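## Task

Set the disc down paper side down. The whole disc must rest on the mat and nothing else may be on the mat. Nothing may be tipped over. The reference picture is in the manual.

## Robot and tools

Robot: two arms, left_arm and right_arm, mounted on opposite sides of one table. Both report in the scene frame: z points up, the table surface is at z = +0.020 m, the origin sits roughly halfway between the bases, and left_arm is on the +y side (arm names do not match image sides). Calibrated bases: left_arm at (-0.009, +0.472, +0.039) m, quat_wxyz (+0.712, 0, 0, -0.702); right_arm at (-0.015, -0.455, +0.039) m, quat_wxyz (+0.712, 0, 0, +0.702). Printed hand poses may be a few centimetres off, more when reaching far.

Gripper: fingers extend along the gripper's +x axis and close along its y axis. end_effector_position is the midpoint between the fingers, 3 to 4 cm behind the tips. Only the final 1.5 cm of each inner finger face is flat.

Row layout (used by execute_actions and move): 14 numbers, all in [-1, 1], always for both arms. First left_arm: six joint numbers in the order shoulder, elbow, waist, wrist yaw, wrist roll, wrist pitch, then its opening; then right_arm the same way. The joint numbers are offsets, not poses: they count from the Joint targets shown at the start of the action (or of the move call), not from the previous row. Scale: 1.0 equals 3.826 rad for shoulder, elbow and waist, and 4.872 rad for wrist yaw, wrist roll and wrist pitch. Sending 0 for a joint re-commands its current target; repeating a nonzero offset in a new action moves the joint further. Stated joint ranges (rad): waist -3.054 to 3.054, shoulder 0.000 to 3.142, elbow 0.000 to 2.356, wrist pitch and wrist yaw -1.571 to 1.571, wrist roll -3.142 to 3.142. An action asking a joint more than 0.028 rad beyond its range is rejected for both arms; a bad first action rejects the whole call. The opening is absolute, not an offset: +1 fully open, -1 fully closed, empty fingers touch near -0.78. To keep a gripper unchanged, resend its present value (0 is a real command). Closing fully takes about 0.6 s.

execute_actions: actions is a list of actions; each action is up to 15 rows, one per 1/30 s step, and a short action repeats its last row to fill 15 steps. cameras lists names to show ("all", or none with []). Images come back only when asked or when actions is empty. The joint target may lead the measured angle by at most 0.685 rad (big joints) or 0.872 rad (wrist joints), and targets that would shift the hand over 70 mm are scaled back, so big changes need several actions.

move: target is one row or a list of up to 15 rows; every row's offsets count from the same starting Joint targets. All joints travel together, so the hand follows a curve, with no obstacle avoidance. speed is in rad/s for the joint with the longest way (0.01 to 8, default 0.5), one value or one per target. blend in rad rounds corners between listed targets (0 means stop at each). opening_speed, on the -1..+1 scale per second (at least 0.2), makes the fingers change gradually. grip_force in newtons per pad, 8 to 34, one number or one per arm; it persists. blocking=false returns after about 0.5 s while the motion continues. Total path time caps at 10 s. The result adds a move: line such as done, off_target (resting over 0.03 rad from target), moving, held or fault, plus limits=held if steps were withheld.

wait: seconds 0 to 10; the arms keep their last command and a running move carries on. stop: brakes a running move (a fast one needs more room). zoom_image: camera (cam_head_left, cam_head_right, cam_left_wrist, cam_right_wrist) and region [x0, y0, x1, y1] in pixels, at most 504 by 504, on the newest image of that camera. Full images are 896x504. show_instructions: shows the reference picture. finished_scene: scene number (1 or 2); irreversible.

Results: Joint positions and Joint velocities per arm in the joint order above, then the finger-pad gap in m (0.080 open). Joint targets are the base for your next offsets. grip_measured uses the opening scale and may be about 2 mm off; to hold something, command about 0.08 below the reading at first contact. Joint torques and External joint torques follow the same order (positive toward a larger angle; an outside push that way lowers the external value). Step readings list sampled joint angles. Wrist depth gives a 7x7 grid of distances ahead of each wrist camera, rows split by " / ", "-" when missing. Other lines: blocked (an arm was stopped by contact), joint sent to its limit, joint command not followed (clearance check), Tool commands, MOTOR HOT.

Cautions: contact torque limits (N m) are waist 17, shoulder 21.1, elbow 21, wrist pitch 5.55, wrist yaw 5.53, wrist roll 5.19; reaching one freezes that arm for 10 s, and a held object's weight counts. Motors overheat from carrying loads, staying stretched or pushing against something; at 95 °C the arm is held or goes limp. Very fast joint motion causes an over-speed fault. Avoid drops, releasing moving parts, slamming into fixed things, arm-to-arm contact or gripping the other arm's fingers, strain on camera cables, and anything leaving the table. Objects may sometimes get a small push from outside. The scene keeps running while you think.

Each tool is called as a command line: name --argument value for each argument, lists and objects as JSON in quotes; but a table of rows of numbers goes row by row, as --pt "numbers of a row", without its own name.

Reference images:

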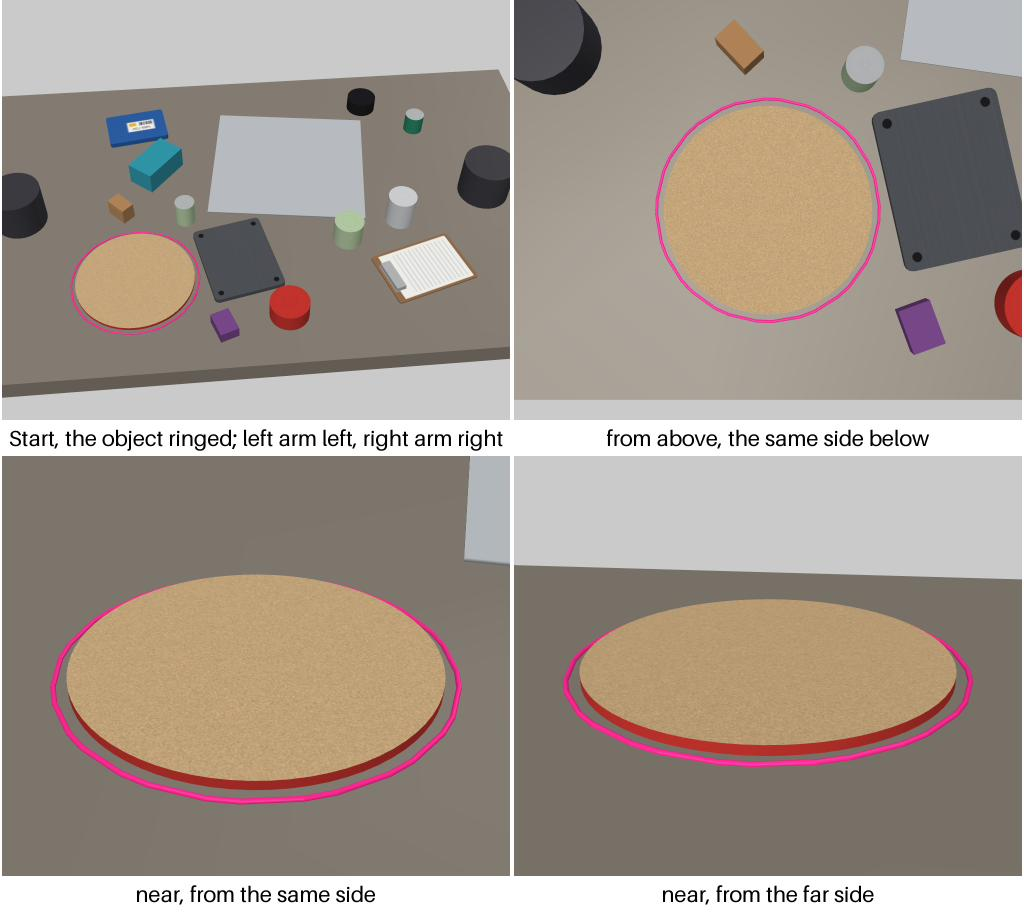

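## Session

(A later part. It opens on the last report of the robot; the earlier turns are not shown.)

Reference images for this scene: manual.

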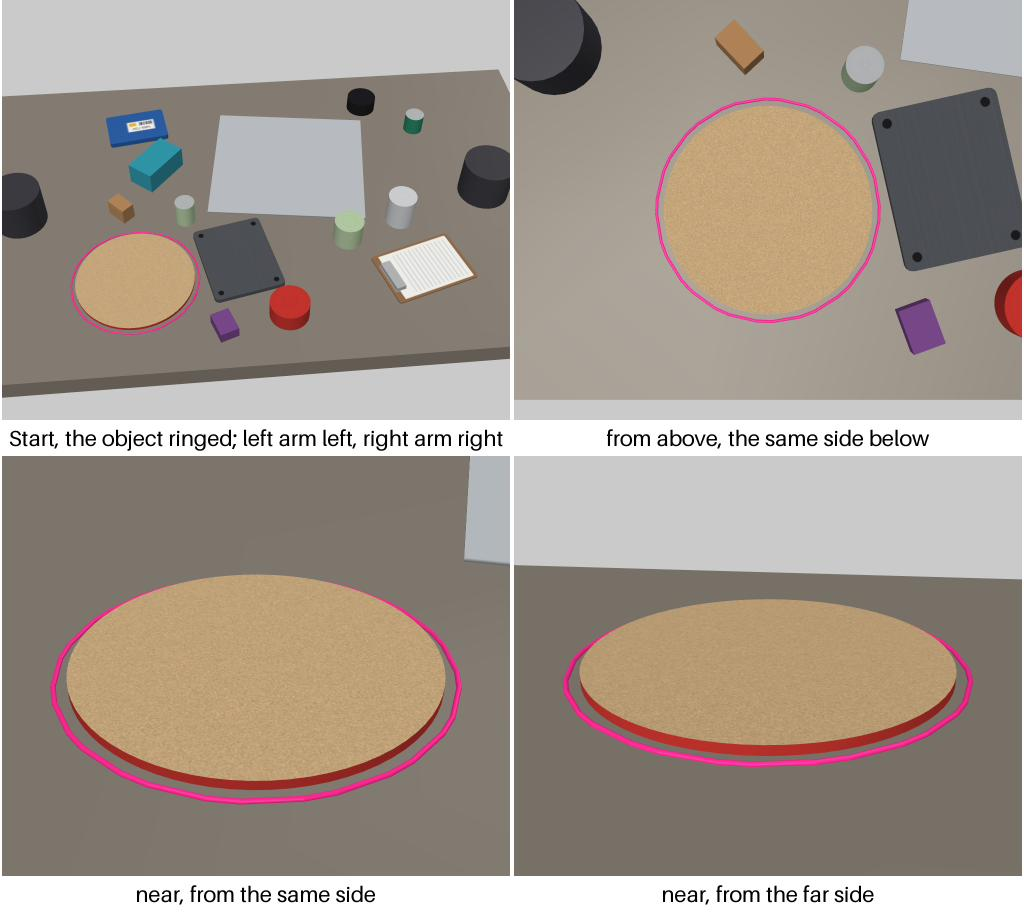

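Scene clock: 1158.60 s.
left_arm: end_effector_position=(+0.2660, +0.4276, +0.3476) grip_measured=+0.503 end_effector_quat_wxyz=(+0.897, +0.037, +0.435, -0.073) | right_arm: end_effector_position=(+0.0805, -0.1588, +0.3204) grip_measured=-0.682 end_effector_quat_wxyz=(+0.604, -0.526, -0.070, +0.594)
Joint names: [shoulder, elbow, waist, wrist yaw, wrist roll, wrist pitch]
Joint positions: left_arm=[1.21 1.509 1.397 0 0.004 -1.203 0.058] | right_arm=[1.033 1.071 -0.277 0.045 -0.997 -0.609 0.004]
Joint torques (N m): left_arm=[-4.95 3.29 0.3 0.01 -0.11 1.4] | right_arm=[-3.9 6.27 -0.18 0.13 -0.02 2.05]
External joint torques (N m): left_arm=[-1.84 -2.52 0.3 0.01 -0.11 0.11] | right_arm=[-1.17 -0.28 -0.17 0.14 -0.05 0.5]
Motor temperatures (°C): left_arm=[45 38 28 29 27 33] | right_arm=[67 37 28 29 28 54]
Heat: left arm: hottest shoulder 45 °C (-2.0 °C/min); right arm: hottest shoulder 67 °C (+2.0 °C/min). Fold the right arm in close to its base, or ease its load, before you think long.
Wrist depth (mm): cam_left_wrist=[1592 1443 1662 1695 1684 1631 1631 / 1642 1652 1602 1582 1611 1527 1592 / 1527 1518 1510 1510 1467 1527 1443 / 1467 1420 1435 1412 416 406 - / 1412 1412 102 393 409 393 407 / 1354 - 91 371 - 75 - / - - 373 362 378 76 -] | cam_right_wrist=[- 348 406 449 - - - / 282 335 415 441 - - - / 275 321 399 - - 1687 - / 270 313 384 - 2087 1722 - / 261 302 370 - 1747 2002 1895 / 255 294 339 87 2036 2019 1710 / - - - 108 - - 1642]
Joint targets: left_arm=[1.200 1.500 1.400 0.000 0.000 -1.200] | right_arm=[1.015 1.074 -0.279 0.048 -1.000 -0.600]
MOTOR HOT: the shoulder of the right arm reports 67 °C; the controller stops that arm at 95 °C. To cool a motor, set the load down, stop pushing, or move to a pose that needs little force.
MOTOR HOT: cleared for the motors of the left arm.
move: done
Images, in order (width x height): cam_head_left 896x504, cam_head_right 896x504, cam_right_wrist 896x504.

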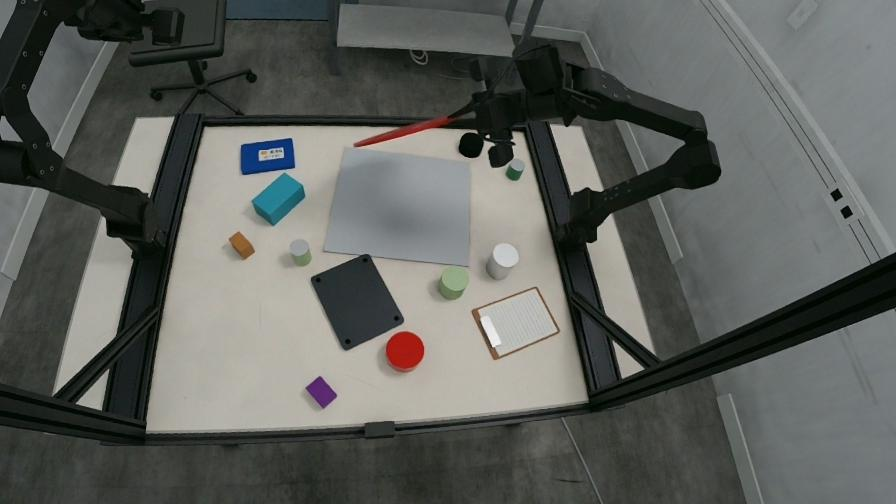

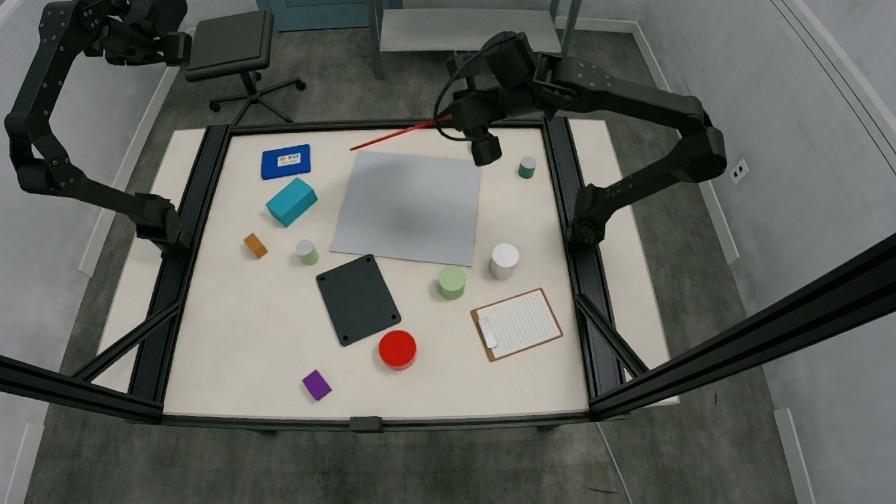

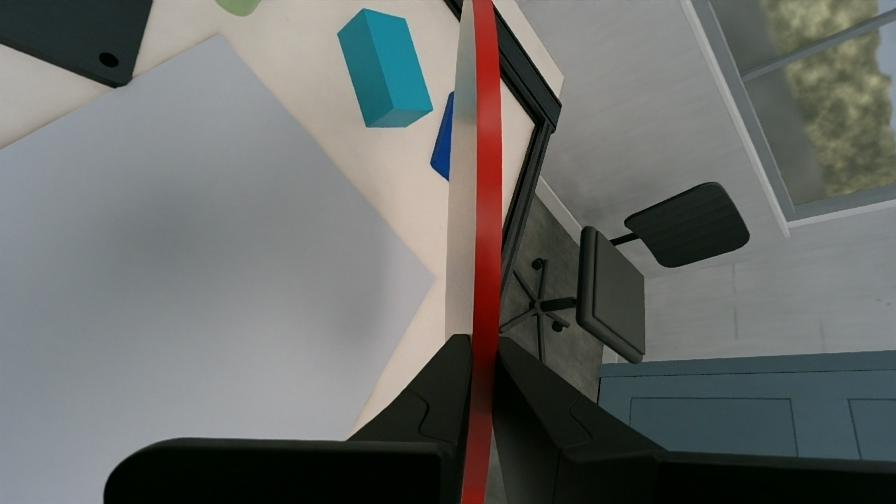

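move --target '[0,0,0,0,0,0,0.5,0,0,0,0,-0.1108,0,-1.0]' --speed 0.8 --cameras '["cam_head_left"]'

zoom_image --camera "cam_head_left" --region '[330, 90, 530, 230]'

Scene clock: 1172.07 s.
left_arm: end_effector_position=(+0.2660, +0.4276, +0.3476) grip_measured=+0.503 end_effector_quat_wxyz=(+0.897, +0.037, +0.435, -0.073) | right_arm: end_effector_position=(+0.0805, -0.1588, +0.3204) grip_measured=-0.682 end_effector_quat_wxyz=(+0.442, -0.668, -0.226, +0.554)
Joint names: [shoulder, elbow, waist, wrist yaw, wrist roll, wrist pitch]
Joint positions: left_arm=[1.21 1.509 1.397 0 0.004 -1.203 0.058] | right_arm=[1.033 1.071 -0.277 0.045 -1.537 -0.609 0.004]
Joint torques (N m): left_arm=[-4.96 3.27 0.3 0.01 -0.11 1.41] | right_arm=[-3.88 6.25 -0.18 0.12 -0.08 2.03]
External joint torques (N m): left_arm=[-1.8 -2.54 0.3 0.01 -0.11 0.14] | right_arm=[-1.13 -0.35 -0.18 0.14 -0.12 0.47]
Motor temperatures (°C): left_arm=[45 38 28 29 27 34] | right_arm=[56 37 28 29 28 51]
Heat: left arm: hottest shoulder 45 °C (-1.0 °C/min); right arm: hottest shoulder 56 °C (-10.2 °C/min). Fold the right arm in close to its base, or ease its load, before you think long.
Wrist depth (mm): cam_left_wrist=[1611 1492 1662 1631 1673 1673 1631 / 1642 1582 1611 1621 1592 1536 1527 / 1582 1554 1510 1510 1451 1501 1443 / 1443 1435 1467 1510 420 417 419 / 1412 1390 101 - 413 - 405 / 1361 - 91 - - 75 - / - - 83 363 377 76 -] | cam_right_wrist=[240 283 342 - - 1466 - / 244 289 361 - - 1493 441 / 251 299 380 - - - - / 257 307 395 - - - 1653 / 262 312 411 - 1798 2105 - / 271 318 - 87 - - 1735 / - - - 108 - - -]
Joint targets: left_arm=[1.200 1.500 1.400 0.000 0.000 -1.200] | right_arm=[1.015 1.074 -0.279 0.048 -1.540 -0.600]
MOTOR HOT: still on. The shoulder of the right arm reports 56 °C.
move: done
Images, in order (width x height): cam_head_left 896x504.

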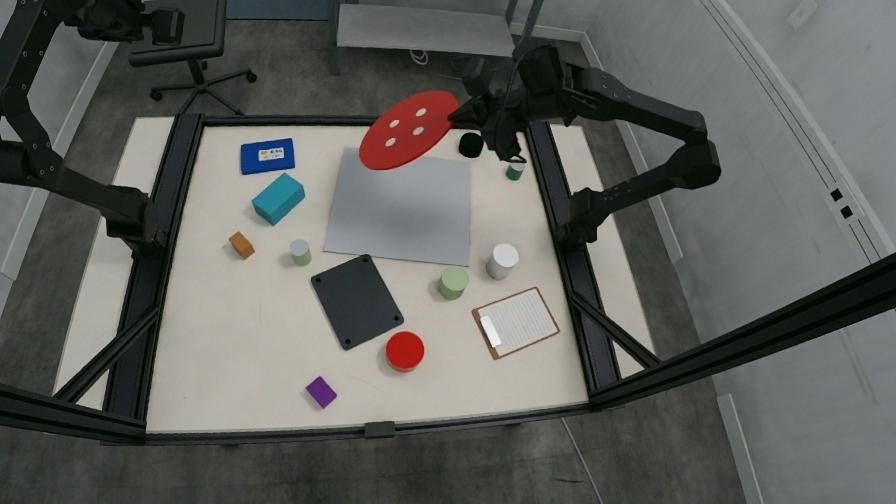

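Scaled by 2.520 from the camera's 896x504 image, which has a finer 1280x720 frame.

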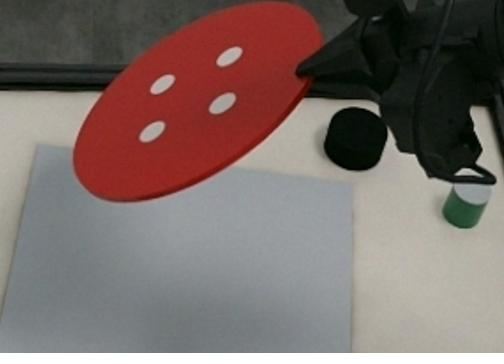

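move --target '[0,0,0,0,0,0,0.5,-0.00706,-0.13042,0.00784,0.00493,0.00287,0.0938,-1.0]' --speed 0.45 --cameras '["cam_right_wrist","cam_head_left","cam_head_right"]'

zoom_image --camera "cam_head_left" --region '[310, 110, 530, 290]'

Scene clock: 1220.00 s.
left_arm: end_effector_position=(+0.2660, +0.4276, +0.3476) grip_measured=+0.503 end_effector_quat_wxyz=(+0.897, +0.037, +0.435, -0.073) | right_arm: end_effector_position=(+0.0755, -0.1611, +0.1955) grip_measured=-0.682 end_effector_quat_wxyz=(+0.435, -0.672, -0.221, +0.557)
Joint names: [shoulder, elbow, waist, wrist yaw, wrist roll, wrist pitch]
Joint positions: left_arm=[1.21 1.509 1.397 0 0.004 -1.203 0.058] | right_arm=[1.005 0.571 -0.252 0.068 -1.528 -0.157 0.004]
Joint torques (N m): left_arm=[-4.95 3.28 0.28 0.01 -0.11 1.41] | right_arm=[-3.65 6.39 0.31 0.16 0.1 2.32]
External joint torques (N m): left_arm=[-1.85 -2.54 0.3 0 -0.11 0.12] | right_arm=[-1 -0.27 0.29 0.17 0.06 0.8]
Motor temperatures (°C): left_arm=[44 38 28 29 27 34] | right_arm=[43 37 28 29 28 48]
Heat: left arm: hottest shoulder 44 °C (-1.0 °C/min); right arm: hottest wrist pitch 48 °C (-5.0 °C/min). Fold the right arm in close to its base, or ease its load, before you think long.
Wrist depth (mm): cam_left_wrist=[1582 1518 1592 1673 1602 1631 1621 / 1563 1611 1602 1602 1545 1563 1510 / 1554 1492 1510 1501 1554 1501 1476 / 1428 1484 1492 1467 1435 400 412 / 1412 1405 103 - - 400 395 / 1347 - 91 395 394 75 - / - - 374 - 375 76 -] | cam_right_wrist=[147 169 213 262 370 1579 - / 149 174 220 267 395 1346 - / 155 178 229 281 - - - / 158 185 238 295 - - - / 164 191 248 304 1569 1735 2219 / 167 200 246 87 2391 2087 - / - - - 108 - - -]
Joint targets: left_arm=[1.200 1.500 1.400 0.000 0.000 -1.200] | right_arm=[0.988 0.575 -0.249 0.072 -1.526 -0.143]
MOTOR HOT: still on. The wrist pitch of the right arm reports 48 °C.
move: done
Images, in order (width x height): cam_head_left 896x504, cam_head_right 896x504, cam_right_wrist 896x504.

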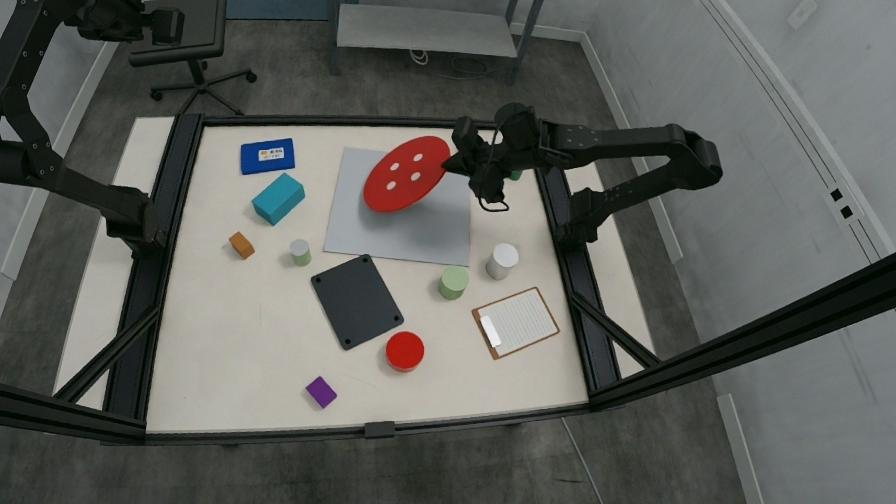

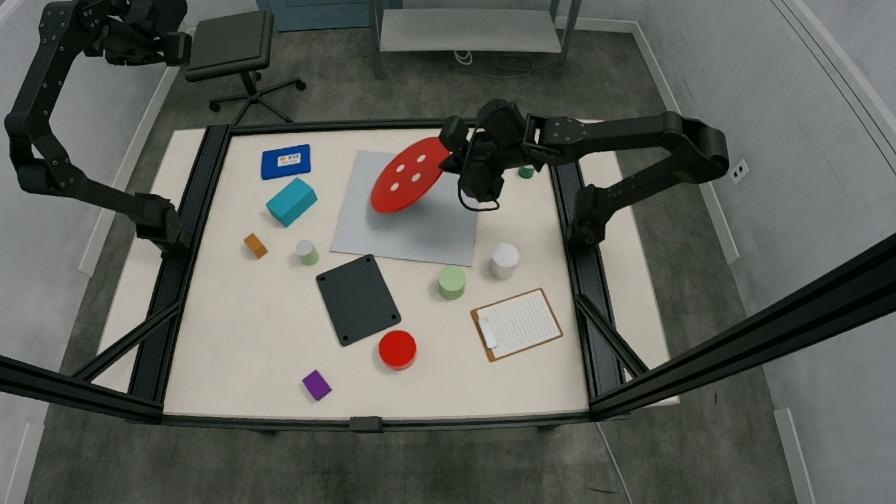

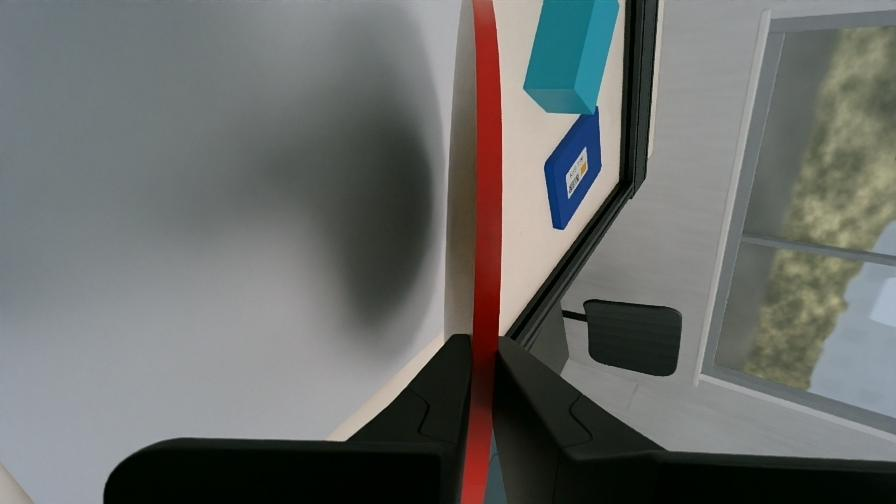

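Scaled by 2.291 from the camera's 896x504 image, which has a finer 1280x720 frame.

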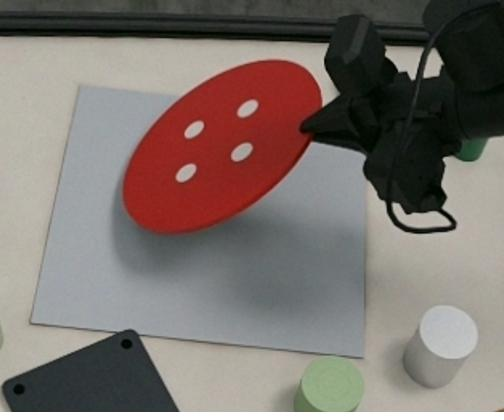

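execute_actions --actions '[]' --cameras '["cam_head_left","cam_right_wrist"]'

Scene clock: 1255.63 s.
left_arm: end_effector_position=(+0.2660, +0.4276, +0.3476) grip_measured=+0.503 end_effector_quat_wxyz=(+0.897, +0.037, +0.435, -0.073) | right_arm: end_effector_position=(+0.0755, -0.1611, +0.1955) grip_measured=-0.682 end_effector_quat_wxyz=(+0.435, -0.672, -0.221, +0.557)
Joint names: [shoulder, elbow, waist, wrist yaw, wrist roll, wrist pitch]
Joint positions: left_arm=[1.21 1.509 1.397 0 0.004 -1.203 0.058] | right_arm=[1.005 0.571 -0.252 0.068 -1.528 -0.157 0.004]
Joint velocities: within noise
Joint torques (N m): left_arm=[-4.95 3.29 0.28 0.01 -0.1 1.4] | right_arm=[-3.65 6.37 0.32 0.16 0.1 2.32]
External joint torques (N m): left_arm=[-1.82 -2.53 0.27 0.01 -0.11 0.12] | right_arm=[-0.97 -0.3 0.31 0.17 0.06 0.8]
Motor temperatures (°C): left_arm=[43 38 28 29 27 34] | right_arm=[41 37 28 29 28 53]
Heat: left arm: hottest shoulder 43 °C (-1.0 °C/min); right arm: hottest wrist pitch 53 °C (+4.0 °C/min). Fold the right arm in close to its base, or ease its load, before you think long.
Wrist depth (mm): cam_left_wrist=[1621 1545 1652 1642 1673 1642 1592 / 1611 1554 1592 1563 1573 1573 1510 / 1527 1563 1518 1518 1484 1518 1459 / 1476 1484 1451 1412 1484 407 407 / 1390 1397 103 394 406 405 402 / 1375 - 91 - - 75 - / - - 83 365 374 76 -] | cam_right_wrist=[146 169 212 258 369 - - / 149 172 221 263 395 - - / 154 178 229 277 493 - 1368 / 158 185 238 297 2260 - - / 164 192 248 300 1642 1331 - / 166 199 247 87 - 2180 - / - - - 108 - - -]
Joint targets: left_arm=[1.200 1.500 1.400 0.000 0.000 -1.200] | right_arm=[0.988 0.575 -0.249 0.072 -1.526 -0.143]
Tool commands: left_gripper/opening=+0.5 right_gripper/opening=-1.0
MOTOR HOT: still on. The wrist pitch of the right arm reports 53 °C.
Images, in order (width x height): cam_head_left 896x504, cam_right_wrist 896x504.

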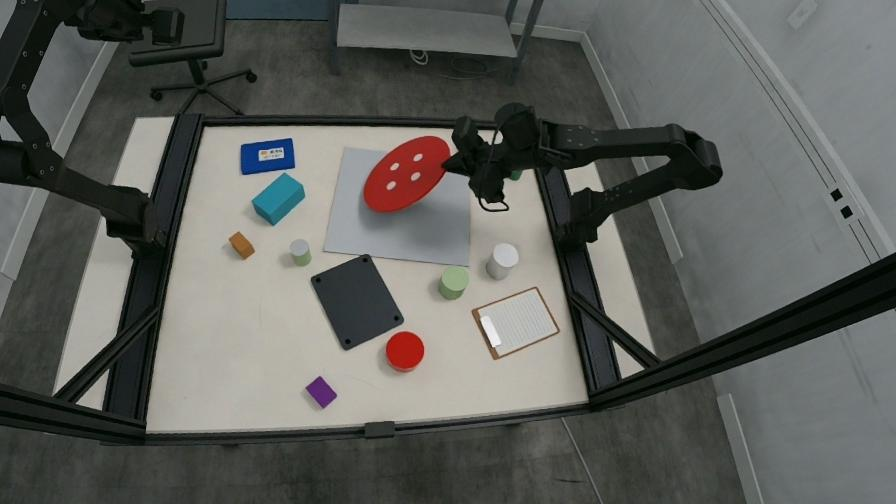

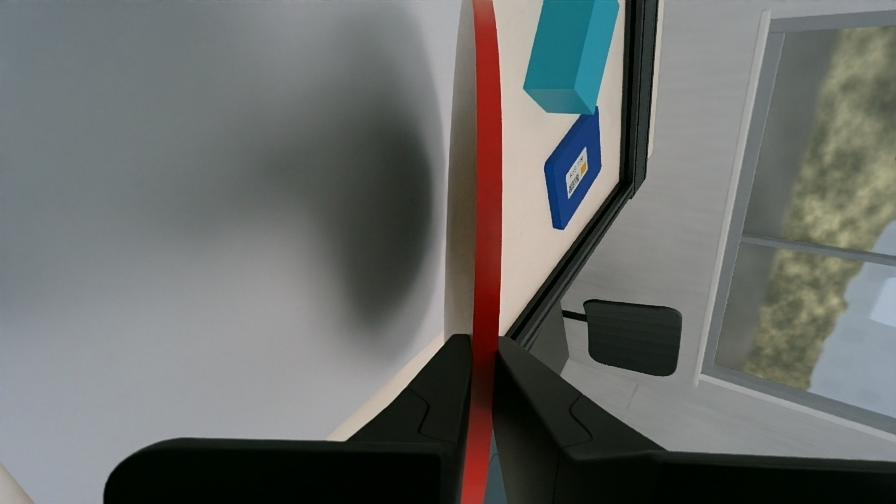

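move --target '[0,0,0,0,0,0,0.5,0.02797,-0.01307,0.00951,0.00616,0.00472,0.02299,-1.0]' --speed 0.15 --cameras '["cam_head_left","cam_right_wrist"]'

Scene clock: 1320.57 s.
left_arm: end_effector_position=(+0.2660, +0.4276, +0.3476) grip_measured=+0.503 end_effector_quat_wxyz=(+0.897, +0.037, +0.435, -0.073) | right_arm: end_effector_position=(+0.0720, -0.1490, +0.1757) grip_measured=-0.682 end_effector_quat_wxyz=(+0.436, -0.673, -0.219, +0.556)
Joint names: [shoulder, elbow, waist, wrist yaw, wrist roll, wrist pitch]
Joint positions: left_arm=[1.21 1.509 1.397 0 0.004 -1.203 0.058] | right_arm=[1.089 0.531 -0.216 0.1 -1.505 -0.036 0.004]
Joint torques (N m): left_arm=[-4.96 3.29 0.3 0.01 -0.11 1.4] | right_arm=[-1.55 5.15 0.37 0.09 0.13 1.7]
External joint torques (N m): left_arm=[-1.77 -2.59 0.27 0.01 -0.11 0.09] | right_arm=[1.52 -1.38 0.37 0.08 0.09 0.16]
Motor temperatures (°C): left_arm=[42 38 28 29 27 35] | right_arm=[39 37 28 29 28 56]
Heat: left arm: hottest shoulder 42 °C (-1.0 °C/min); right arm: hottest wrist pitch 56 °C (+2.0 °C/min). Fold the right arm in close to its base, or ease its load, before you think long.
Wrist depth (mm): cam_left_wrist=[1573 1527 1642 1695 1673 1611 1631 / 1631 1652 1592 1642 1602 1518 1554 / 1536 1527 1510 1492 1518 1467 1476 / 1443 1435 1467 1484 1467 417 - / 1405 1397 102 - 412 405 405 / 1382 - 90 - - 75 - / - - 91 364 - 76 -] | cam_right_wrist=[131 153 194 238 351 1384 - / 137 156 201 240 374 - - / 140 163 208 248 383 - - / 140 167 217 274 - - - / 147 173 229 275 1653 1747 - / 152 177 217 87 2368 - 1909 / - - - 108 - - -]
Joint targets: left_arm=[1.200 1.500 1.400 0.000 0.000 -1.200] | right_arm=[1.095 0.525 -0.213 0.102 -1.503 -0.031]
MOTOR HOT: still on. The wrist pitch of the right arm reports 56 °C.
move: done
Images, in order (width x height): cam_head_left 896x504, cam_right_wrist 896x504.

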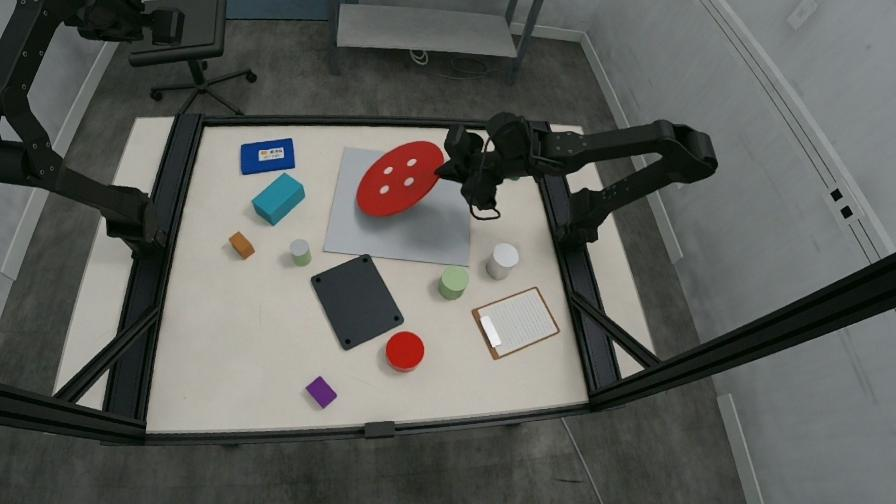

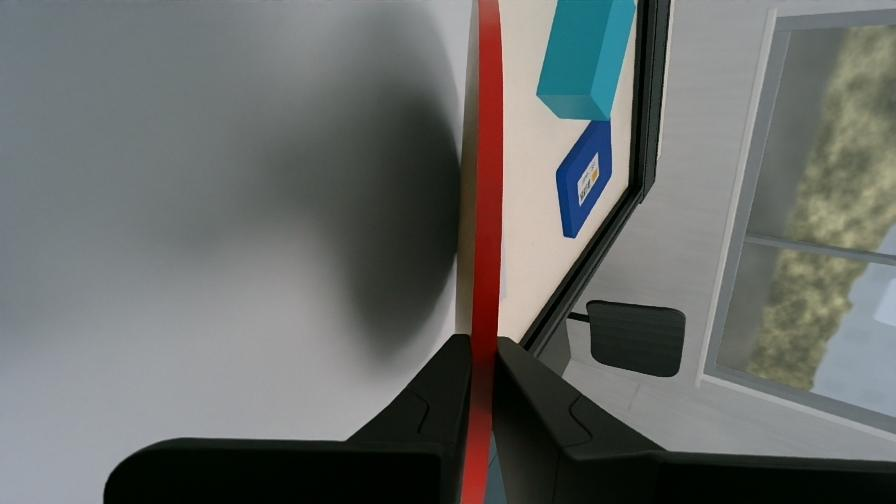

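zoom_image --camera "cam_head_left" --region '[310, 110, 530, 290]'

zoom_image --camera "cam_right_wrist" --region '[380, 0, 580, 350]'

Scaled by 2.291 from the camera's 896x504 image, which has a finer 1280x720 frame.

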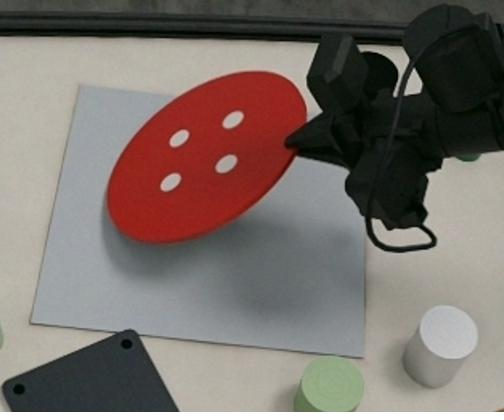

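Scaled by 1.440 from the camera's 896x504 image, which has a finer 1280x720 frame.

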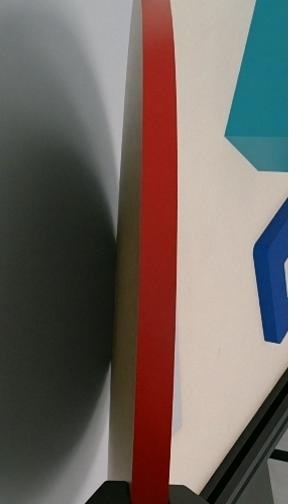

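move --target '[0,0,0,0,0,0,0.5,0.00243,-0.00418,0,0,0,0.00519,-1.0]' --speed 0.1 --cameras '["cam_right_wrist"]'

zoom_image --camera "cam_right_wrist" --region '[380, 0, 580, 350]'

Scene clock: 1350.00 s.
left_arm: end_effector_position=(+0.2660, +0.4276, +0.3476) grip_measured=+0.503 end_effector_quat_wxyz=(+0.897, +0.037, +0.435, -0.073) | right_arm: end_effector_position=(+0.0721, -0.1483, +0.1725) grip_measured=-0.682 end_effector_quat_wxyz=(+0.437, -0.672, -0.221, +0.555)
Joint names: [shoulder, elbow, waist, wrist yaw, wrist roll, wrist pitch]
Joint positions: left_arm=[1.21 1.509 1.397 0 0.004 -1.203 0.058] | right_arm=[1.097 0.517 -0.216 0.1 -1.505 -0.009 0.004]
Joint torques (N m): left_arm=[-4.94 3.28 0.29 0.01 -0.11 1.41] | right_arm=[-1.46 4.95 0.36 0.09 0.12 1.54]
External joint torques (N m): left_arm=[-1.73 -2.61 0.32 0.01 -0.11 0.1] | right_arm=[1.63 -1.51 0.37 0.08 0.08 0.02]
Motor temperatures (°C): left_arm=[42 38 28 29 27 35] | right_arm=[37 35 28 29 28 50]
Heat: left arm: hottest shoulder 42 °C (-1.0 °C/min); right arm: hottest wrist pitch 50 °C (-5.0 °C/min). Fold the right arm in close to its base, or ease its load, before you think long.
Wrist depth (mm): cam_left_wrist=[1652 1554 1563 1652 1662 1592 1602 / 1631 1554 1573 1563 1563 1510 1563 / 1554 1536 1492 1536 1451 1518 1484 / 1492 1467 1428 1405 399 414 - / 1382 1412 101 387 - 388 398 / 1354 - 90 - - 75 - / - - 373 359 365 76 -] | cam_right_wrist=[130 152 190 228 354 - - / 134 154 199 235 371 - - / 136 163 204 246 - - - / 142 165 215 269 415 - - / 145 169 228 272 1599 1710 - / 148 173 213 87 - - - / - - - 108 - - -]
Joint targets: left_arm=[1.200 1.500 1.400 0.000 0.000 -1.200] | right_arm=[1.104 0.509 -0.213 0.102 -1.503 -0.006]
MOTOR HOT: still on. The wrist pitch of the right arm reports 50 °C.
move: done
Images, in order (width x height): cam_right_wrist 896x504.

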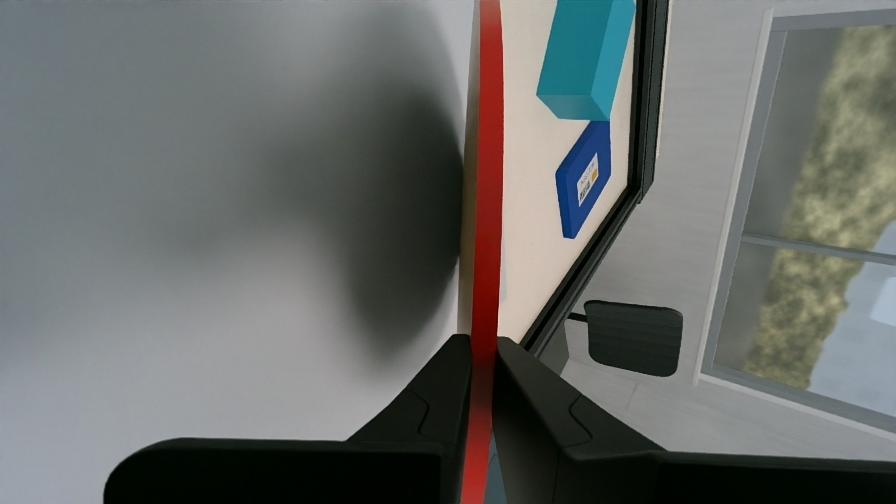

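Scaled by 1.440 from the camera's 896x504 image, which has a finer 1280x720 frame.

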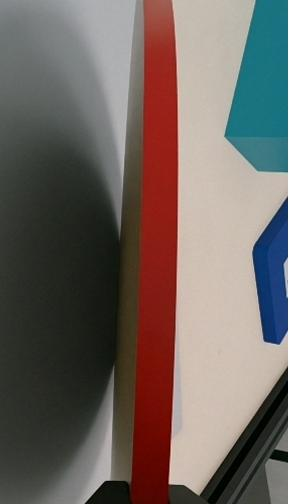

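wait --seconds 0 --cameras '["cam_head_left","cam_head_right"]'

zoom_image --camera "cam_head_left" --region '[320, 130, 460, 270]'

zoom_image --camera "cam_head_right" --region '[320, 110, 560, 290]'

Scene clock: 1356.60 s.
left_arm: end_effector_position=(+0.2660, +0.4276, +0.3476) grip_measured=+0.503 end_effector_quat_wxyz=(+0.897, +0.037, +0.435, -0.073) | right_arm: end_effector_position=(+0.0721, -0.1483, +0.1726) grip_measured=-0.682 end_effector_quat_wxyz=(+0.438, -0.672, -0.221, +0.555)
Joint names: [shoulder, elbow, waist, wrist yaw, wrist roll, wrist pitch]
Joint positions: left_arm=[1.21 1.509 1.397 0 0.004 -1.203 0.058] | right_arm=[1.097 0.517 -0.216 0.1 -1.505 -0.009 0.004]
Joint torques (N m): left_arm=[-4.97 3.29 0.28 0.01 -0.1 1.4] | right_arm=[-1.47 4.96 0.36 0.09 0.12 1.57]
External joint torques (N m): left_arm=[-1.78 -2.55 0.28 0.01 -0.11 0.12] | right_arm=[1.56 -1.43 0.36 0.08 0.07 0.07]
Heat: left arm: hottest shoulder 42 °C (-1.0 °C/min); right arm: hottest wrist pitch 49 °C (-6.0 °C/min). Fold the right arm in close to its base, or ease its load, before you think long.
Wrist depth (mm): cam_left_wrist=[1621 1510 1592 1695 1652 1592 1631 / 1592 1582 1554 1554 1563 1592 1518 / 1501 1527 1459 1501 1518 1492 1467 / 1459 1467 1459 1420 1435 411 410 / 1368 1382 103 383 - 404 386 / 1361 - 90 380 392 75 - / - - 373 359 373 76 -] | cam_right_wrist=[130 152 190 228 353 - - / 134 154 199 236 356 - - / 137 163 205 246 - - - / 142 165 214 269 - - - / 145 169 227 272 1664 1924 - / 148 174 213 87 2219 - - / - - - 108 - - -]
Joint targets: left_arm=[1.200 1.500 1.400 0.000 0.000 -1.200] | right_arm=[1.104 0.509 -0.213 0.102 -1.503 -0.006]
Tool commands: left_gripper/opening=+0.5 right_gripper/opening=-1.0
MOTOR HOT: still on. The wrist pitch of the right arm reports 49 °C.
Images, in order (width x height): cam_head_left 896x504, cam_head_right 896x504.

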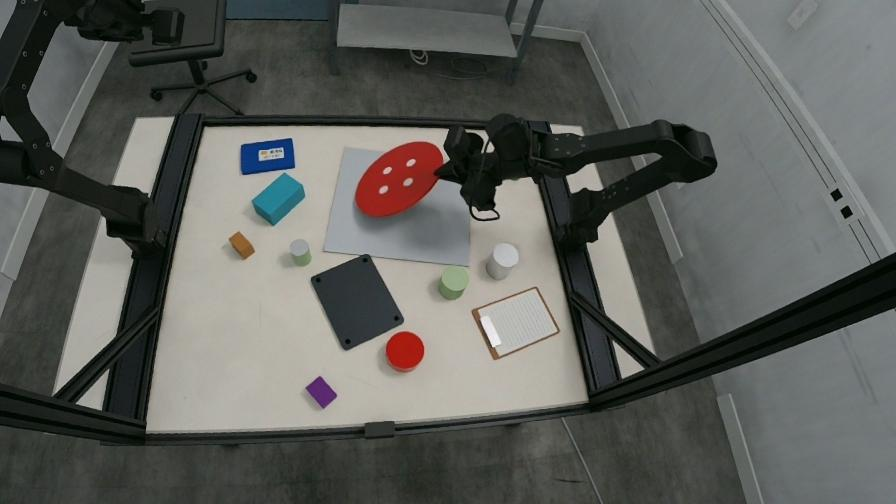

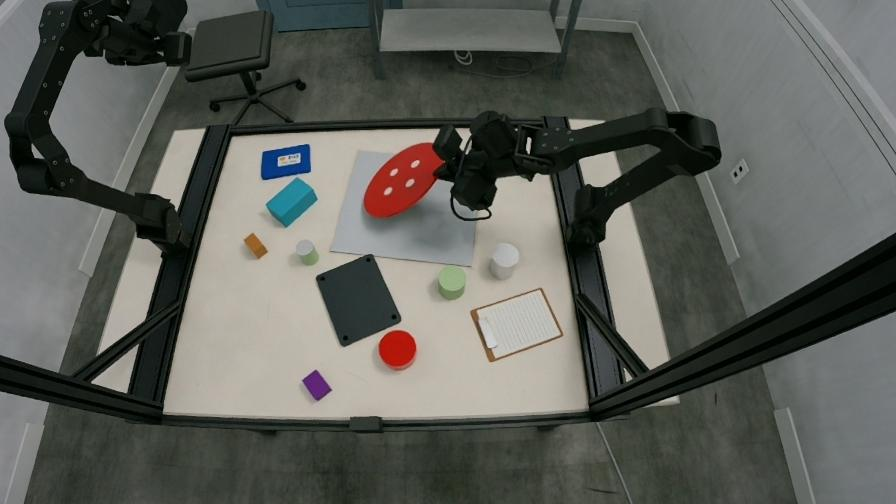

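Scaled by 3.600 from the camera's 896x504 image, which has a finer 1280x720 frame.

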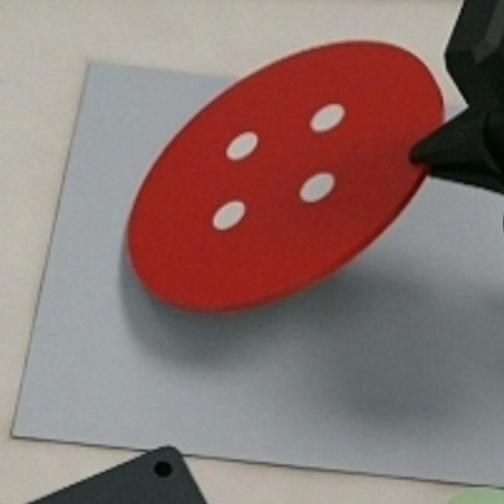

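Scaled by 2.100 from the camera's 896x504 image, which has a finer 1280x720 frame.

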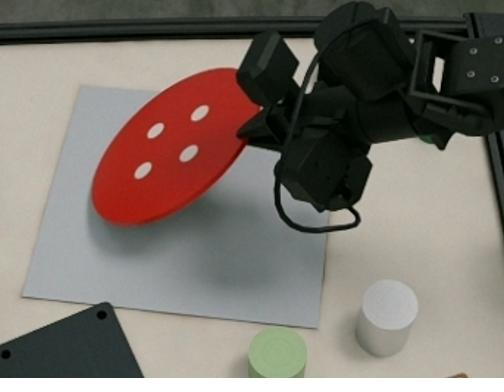

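move --target '[0,0,0,0,0,0,0.5,0.00732,0.00993,0.01511,0.00985,0.00677,0.0004,-1.0]' --speed 0.1 --cameras '["cam_head_left","cam_right_wrist"]'

zoom_image --camera "cam_head_left" --region '[320, 130, 480, 290]'

Scene clock: 1392.97 s.
left_arm: end_effector_position=(+0.2660, +0.4276, +0.3476) grip_measured=+0.503 end_effector_quat_wxyz=(+0.897, +0.037, +0.435, -0.073) | right_arm: end_effector_position=(+0.0641, -0.1413, +0.1727) grip_measured=-0.682 end_effector_quat_wxyz=(+0.438, -0.674, -0.218, +0.553)
Joint names: [shoulder, elbow, waist, wrist yaw, wrist roll, wrist pitch]
Joint positions: left_arm=[1.21 1.509 1.397 0 0.004 -1.203 0.058] | right_arm=[1.126 0.535 -0.162 0.155 -1.472 -0.006 0.004]
Joint torques (N m): left_arm=[-4.97 3.3 0.29 0.01 -0.11 1.4] | right_arm=[-1.68 6.96 0.68 -0.09 0.11 1.5]
External joint torques (N m): left_arm=[-1.86 -2.51 0.29 0.01 -0.11 0.11] | right_arm=[1.61 0.45 0.69 -0.12 0.06 -0.04]
Motor temperatures (°C): left_arm=[41 38 28 29 27 35] | right_arm=[35 36 28 29 28 45]
Heat: left arm: hottest shoulder 41 °C (-1.0 °C/min); right arm: hottest wrist pitch 45 °C (-8.0 °C/min).
Wrist depth (mm): cam_left_wrist=[1582 1492 1631 1695 1652 1631 1642 / 1642 1592 1536 1582 1554 1563 1527 / 1592 1536 1527 1459 1484 1484 1492 / 1459 1451 1443 1435 405 416 392 / 1397 1405 102 - 398 404 402 / 1412 - 90 - 390 75 - / - - 83 368 - 76 -] | cam_right_wrist=[129 151 189 234 346 562 - / 134 154 198 235 355 - - / 136 162 205 248 397 - 1361 / 142 165 214 269 472 - - / 144 169 228 277 1642 1610 - / 148 175 215 87 - - - / - - - 108 - - -]
Joint targets: left_arm=[1.200 1.500 1.400 0.000 0.000 -1.200] | right_arm=[1.132 0.547 -0.155 0.150 -1.470 -0.004]
MOTOR HOT: cleared for the motors of the right arm.
move: done
Images, in order (width x height): cam_head_left 896x504, cam_right_wrist 896x504.

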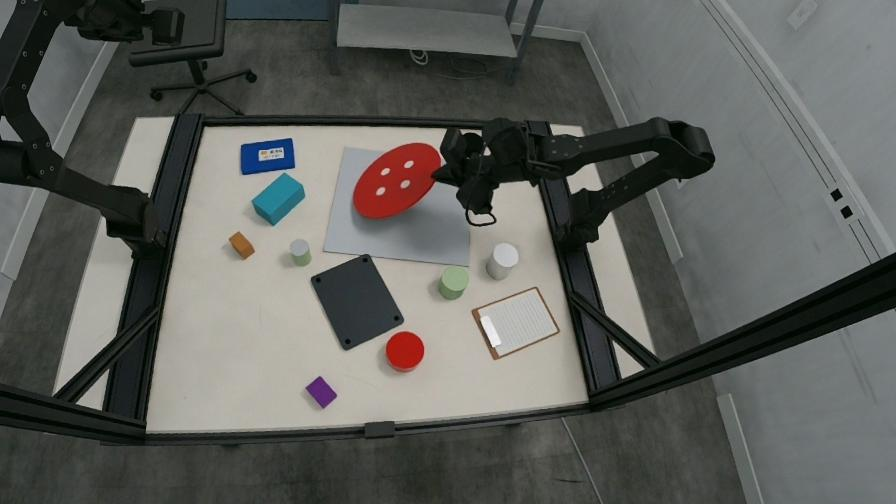

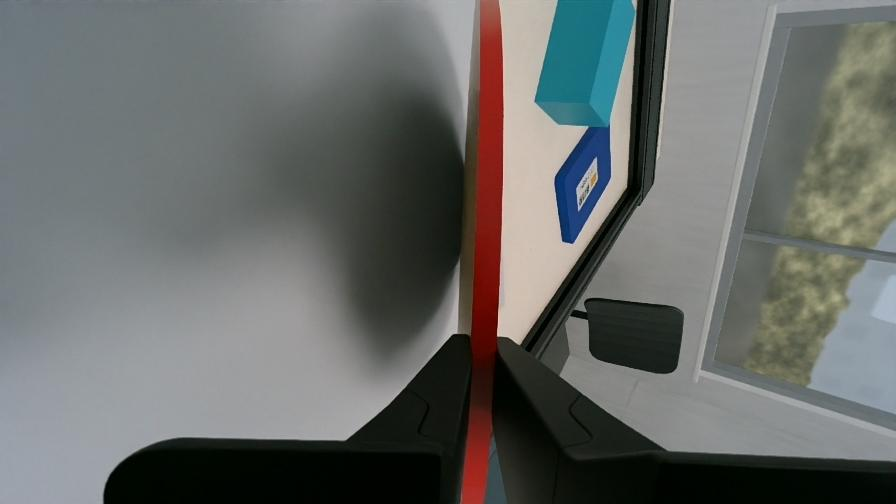

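Scaled by 3.150 from the camera's 896x504 image, which has a finer 1280x720 frame.

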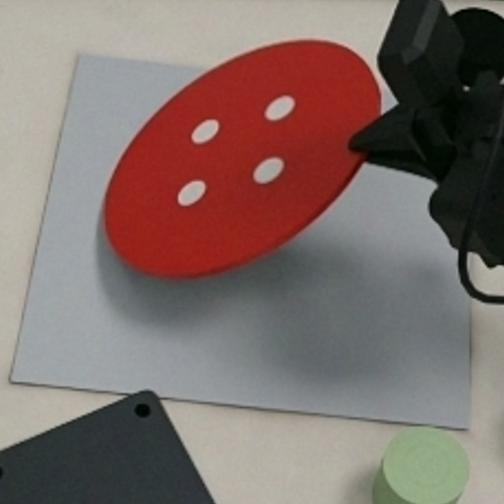

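move --target '[0,0,0,0,0,0,0.5,0.00301,-0.00941,0,0,0,0.00523,-1.0]' --speed 0.1 --cameras '["cam_head_left","cam_right_wrist"]'

zoom_image --camera "cam_head_left" --region '[340, 170, 420, 250]'

Scene clock: 1406.93 s.
left_arm: end_effector_position=(+0.2660, +0.4276, +0.3476) grip_measured=+0.503 end_effector_quat_wxyz=(+0.897, +0.037, +0.435, -0.073) | right_arm: end_effector_position=(+0.0637, -0.1408, +0.1688) grip_measured=-0.682 end_effector_quat_wxyz=(+0.439, -0.674, -0.219, +0.552)
Joint names: [shoulder, elbow, waist, wrist yaw, wrist roll, wrist pitch]
Joint positions: left_arm=[1.21 1.509 1.397 0 0.004 -1.203 0.058] | right_arm=[1.134 0.52 -0.16 0.155 -1.472 0.021 0.004]
Joint torques (N m): left_arm=[-4.95 3.28 0.29 0.01 -0.1 1.41] | right_arm=[-1.41 4.61 0.56 -0.11 0.11 1.4]
External joint torques (N m): left_arm=[-1.87 -2.49 0.29 0 -0.11 0.13] | right_arm=[1.83 -1.79 0.55 -0.13 0.07 -0.12]
Heat: left arm: hottest shoulder 41 °C (-1.0 °C/min); right arm: hottest wrist pitch 45 °C (-5.0 °C/min).
Wrist depth (mm): cam_left_wrist=[1582 1563 1717 1673 1684 1592 1662 / 1592 1563 1554 1563 1573 1563 1527 / 1527 1501 1536 1501 1484 1501 1501 / 1484 1420 1459 1484 1435 403 409 / 1375 1354 103 - 402 - 434 / 1347 - 90 - 391 75 - / - - 91 352 379 76 -] | cam_right_wrist=[128 146 184 222 338 - - / 132 151 196 231 369 - - / 136 161 202 242 406 - - / - 160 213 266 449 - - / 143 167 225 272 1589 1530 1549 / 146 173 211 87 - - - / - - - 108 - - 1895]
Joint targets: left_arm=[1.200 1.500 1.400 0.000 0.000 -1.200] | right_arm=[1.144 0.511 -0.155 0.150 -1.470 0.021]
move: done
Images, in order (width x height): cam_head_left 896x504, cam_right_wrist 896x504.

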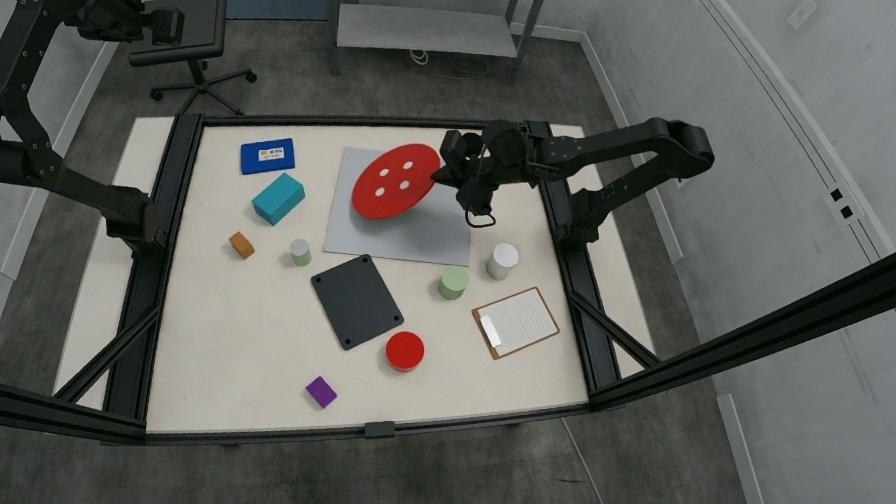

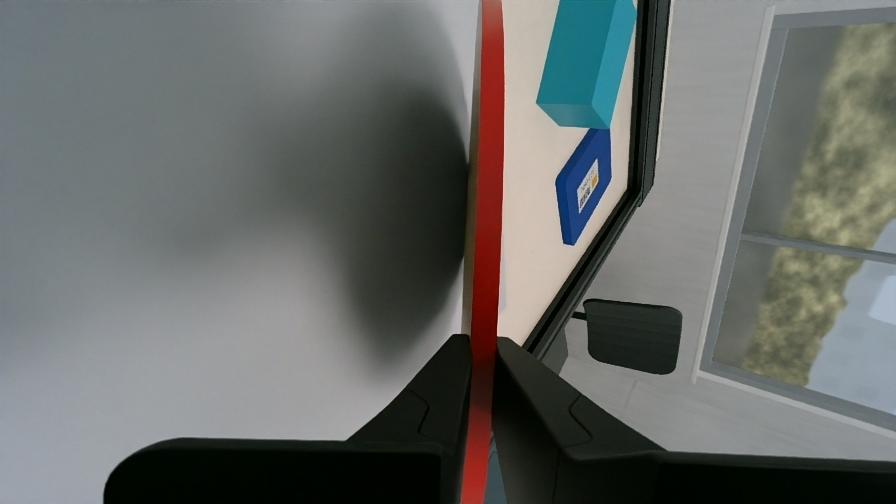

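Scaled by 6.300 from the camera's 896x504 image, which has a finer 1280x720 frame.

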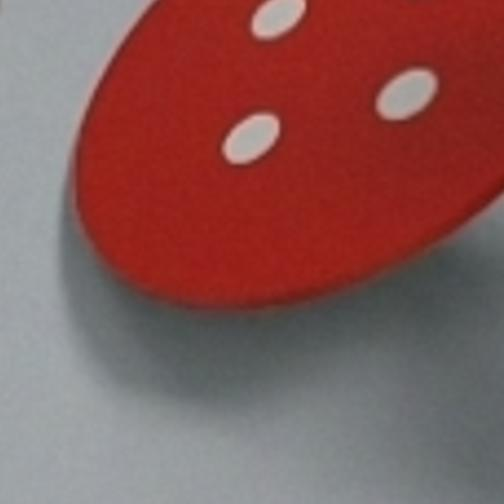

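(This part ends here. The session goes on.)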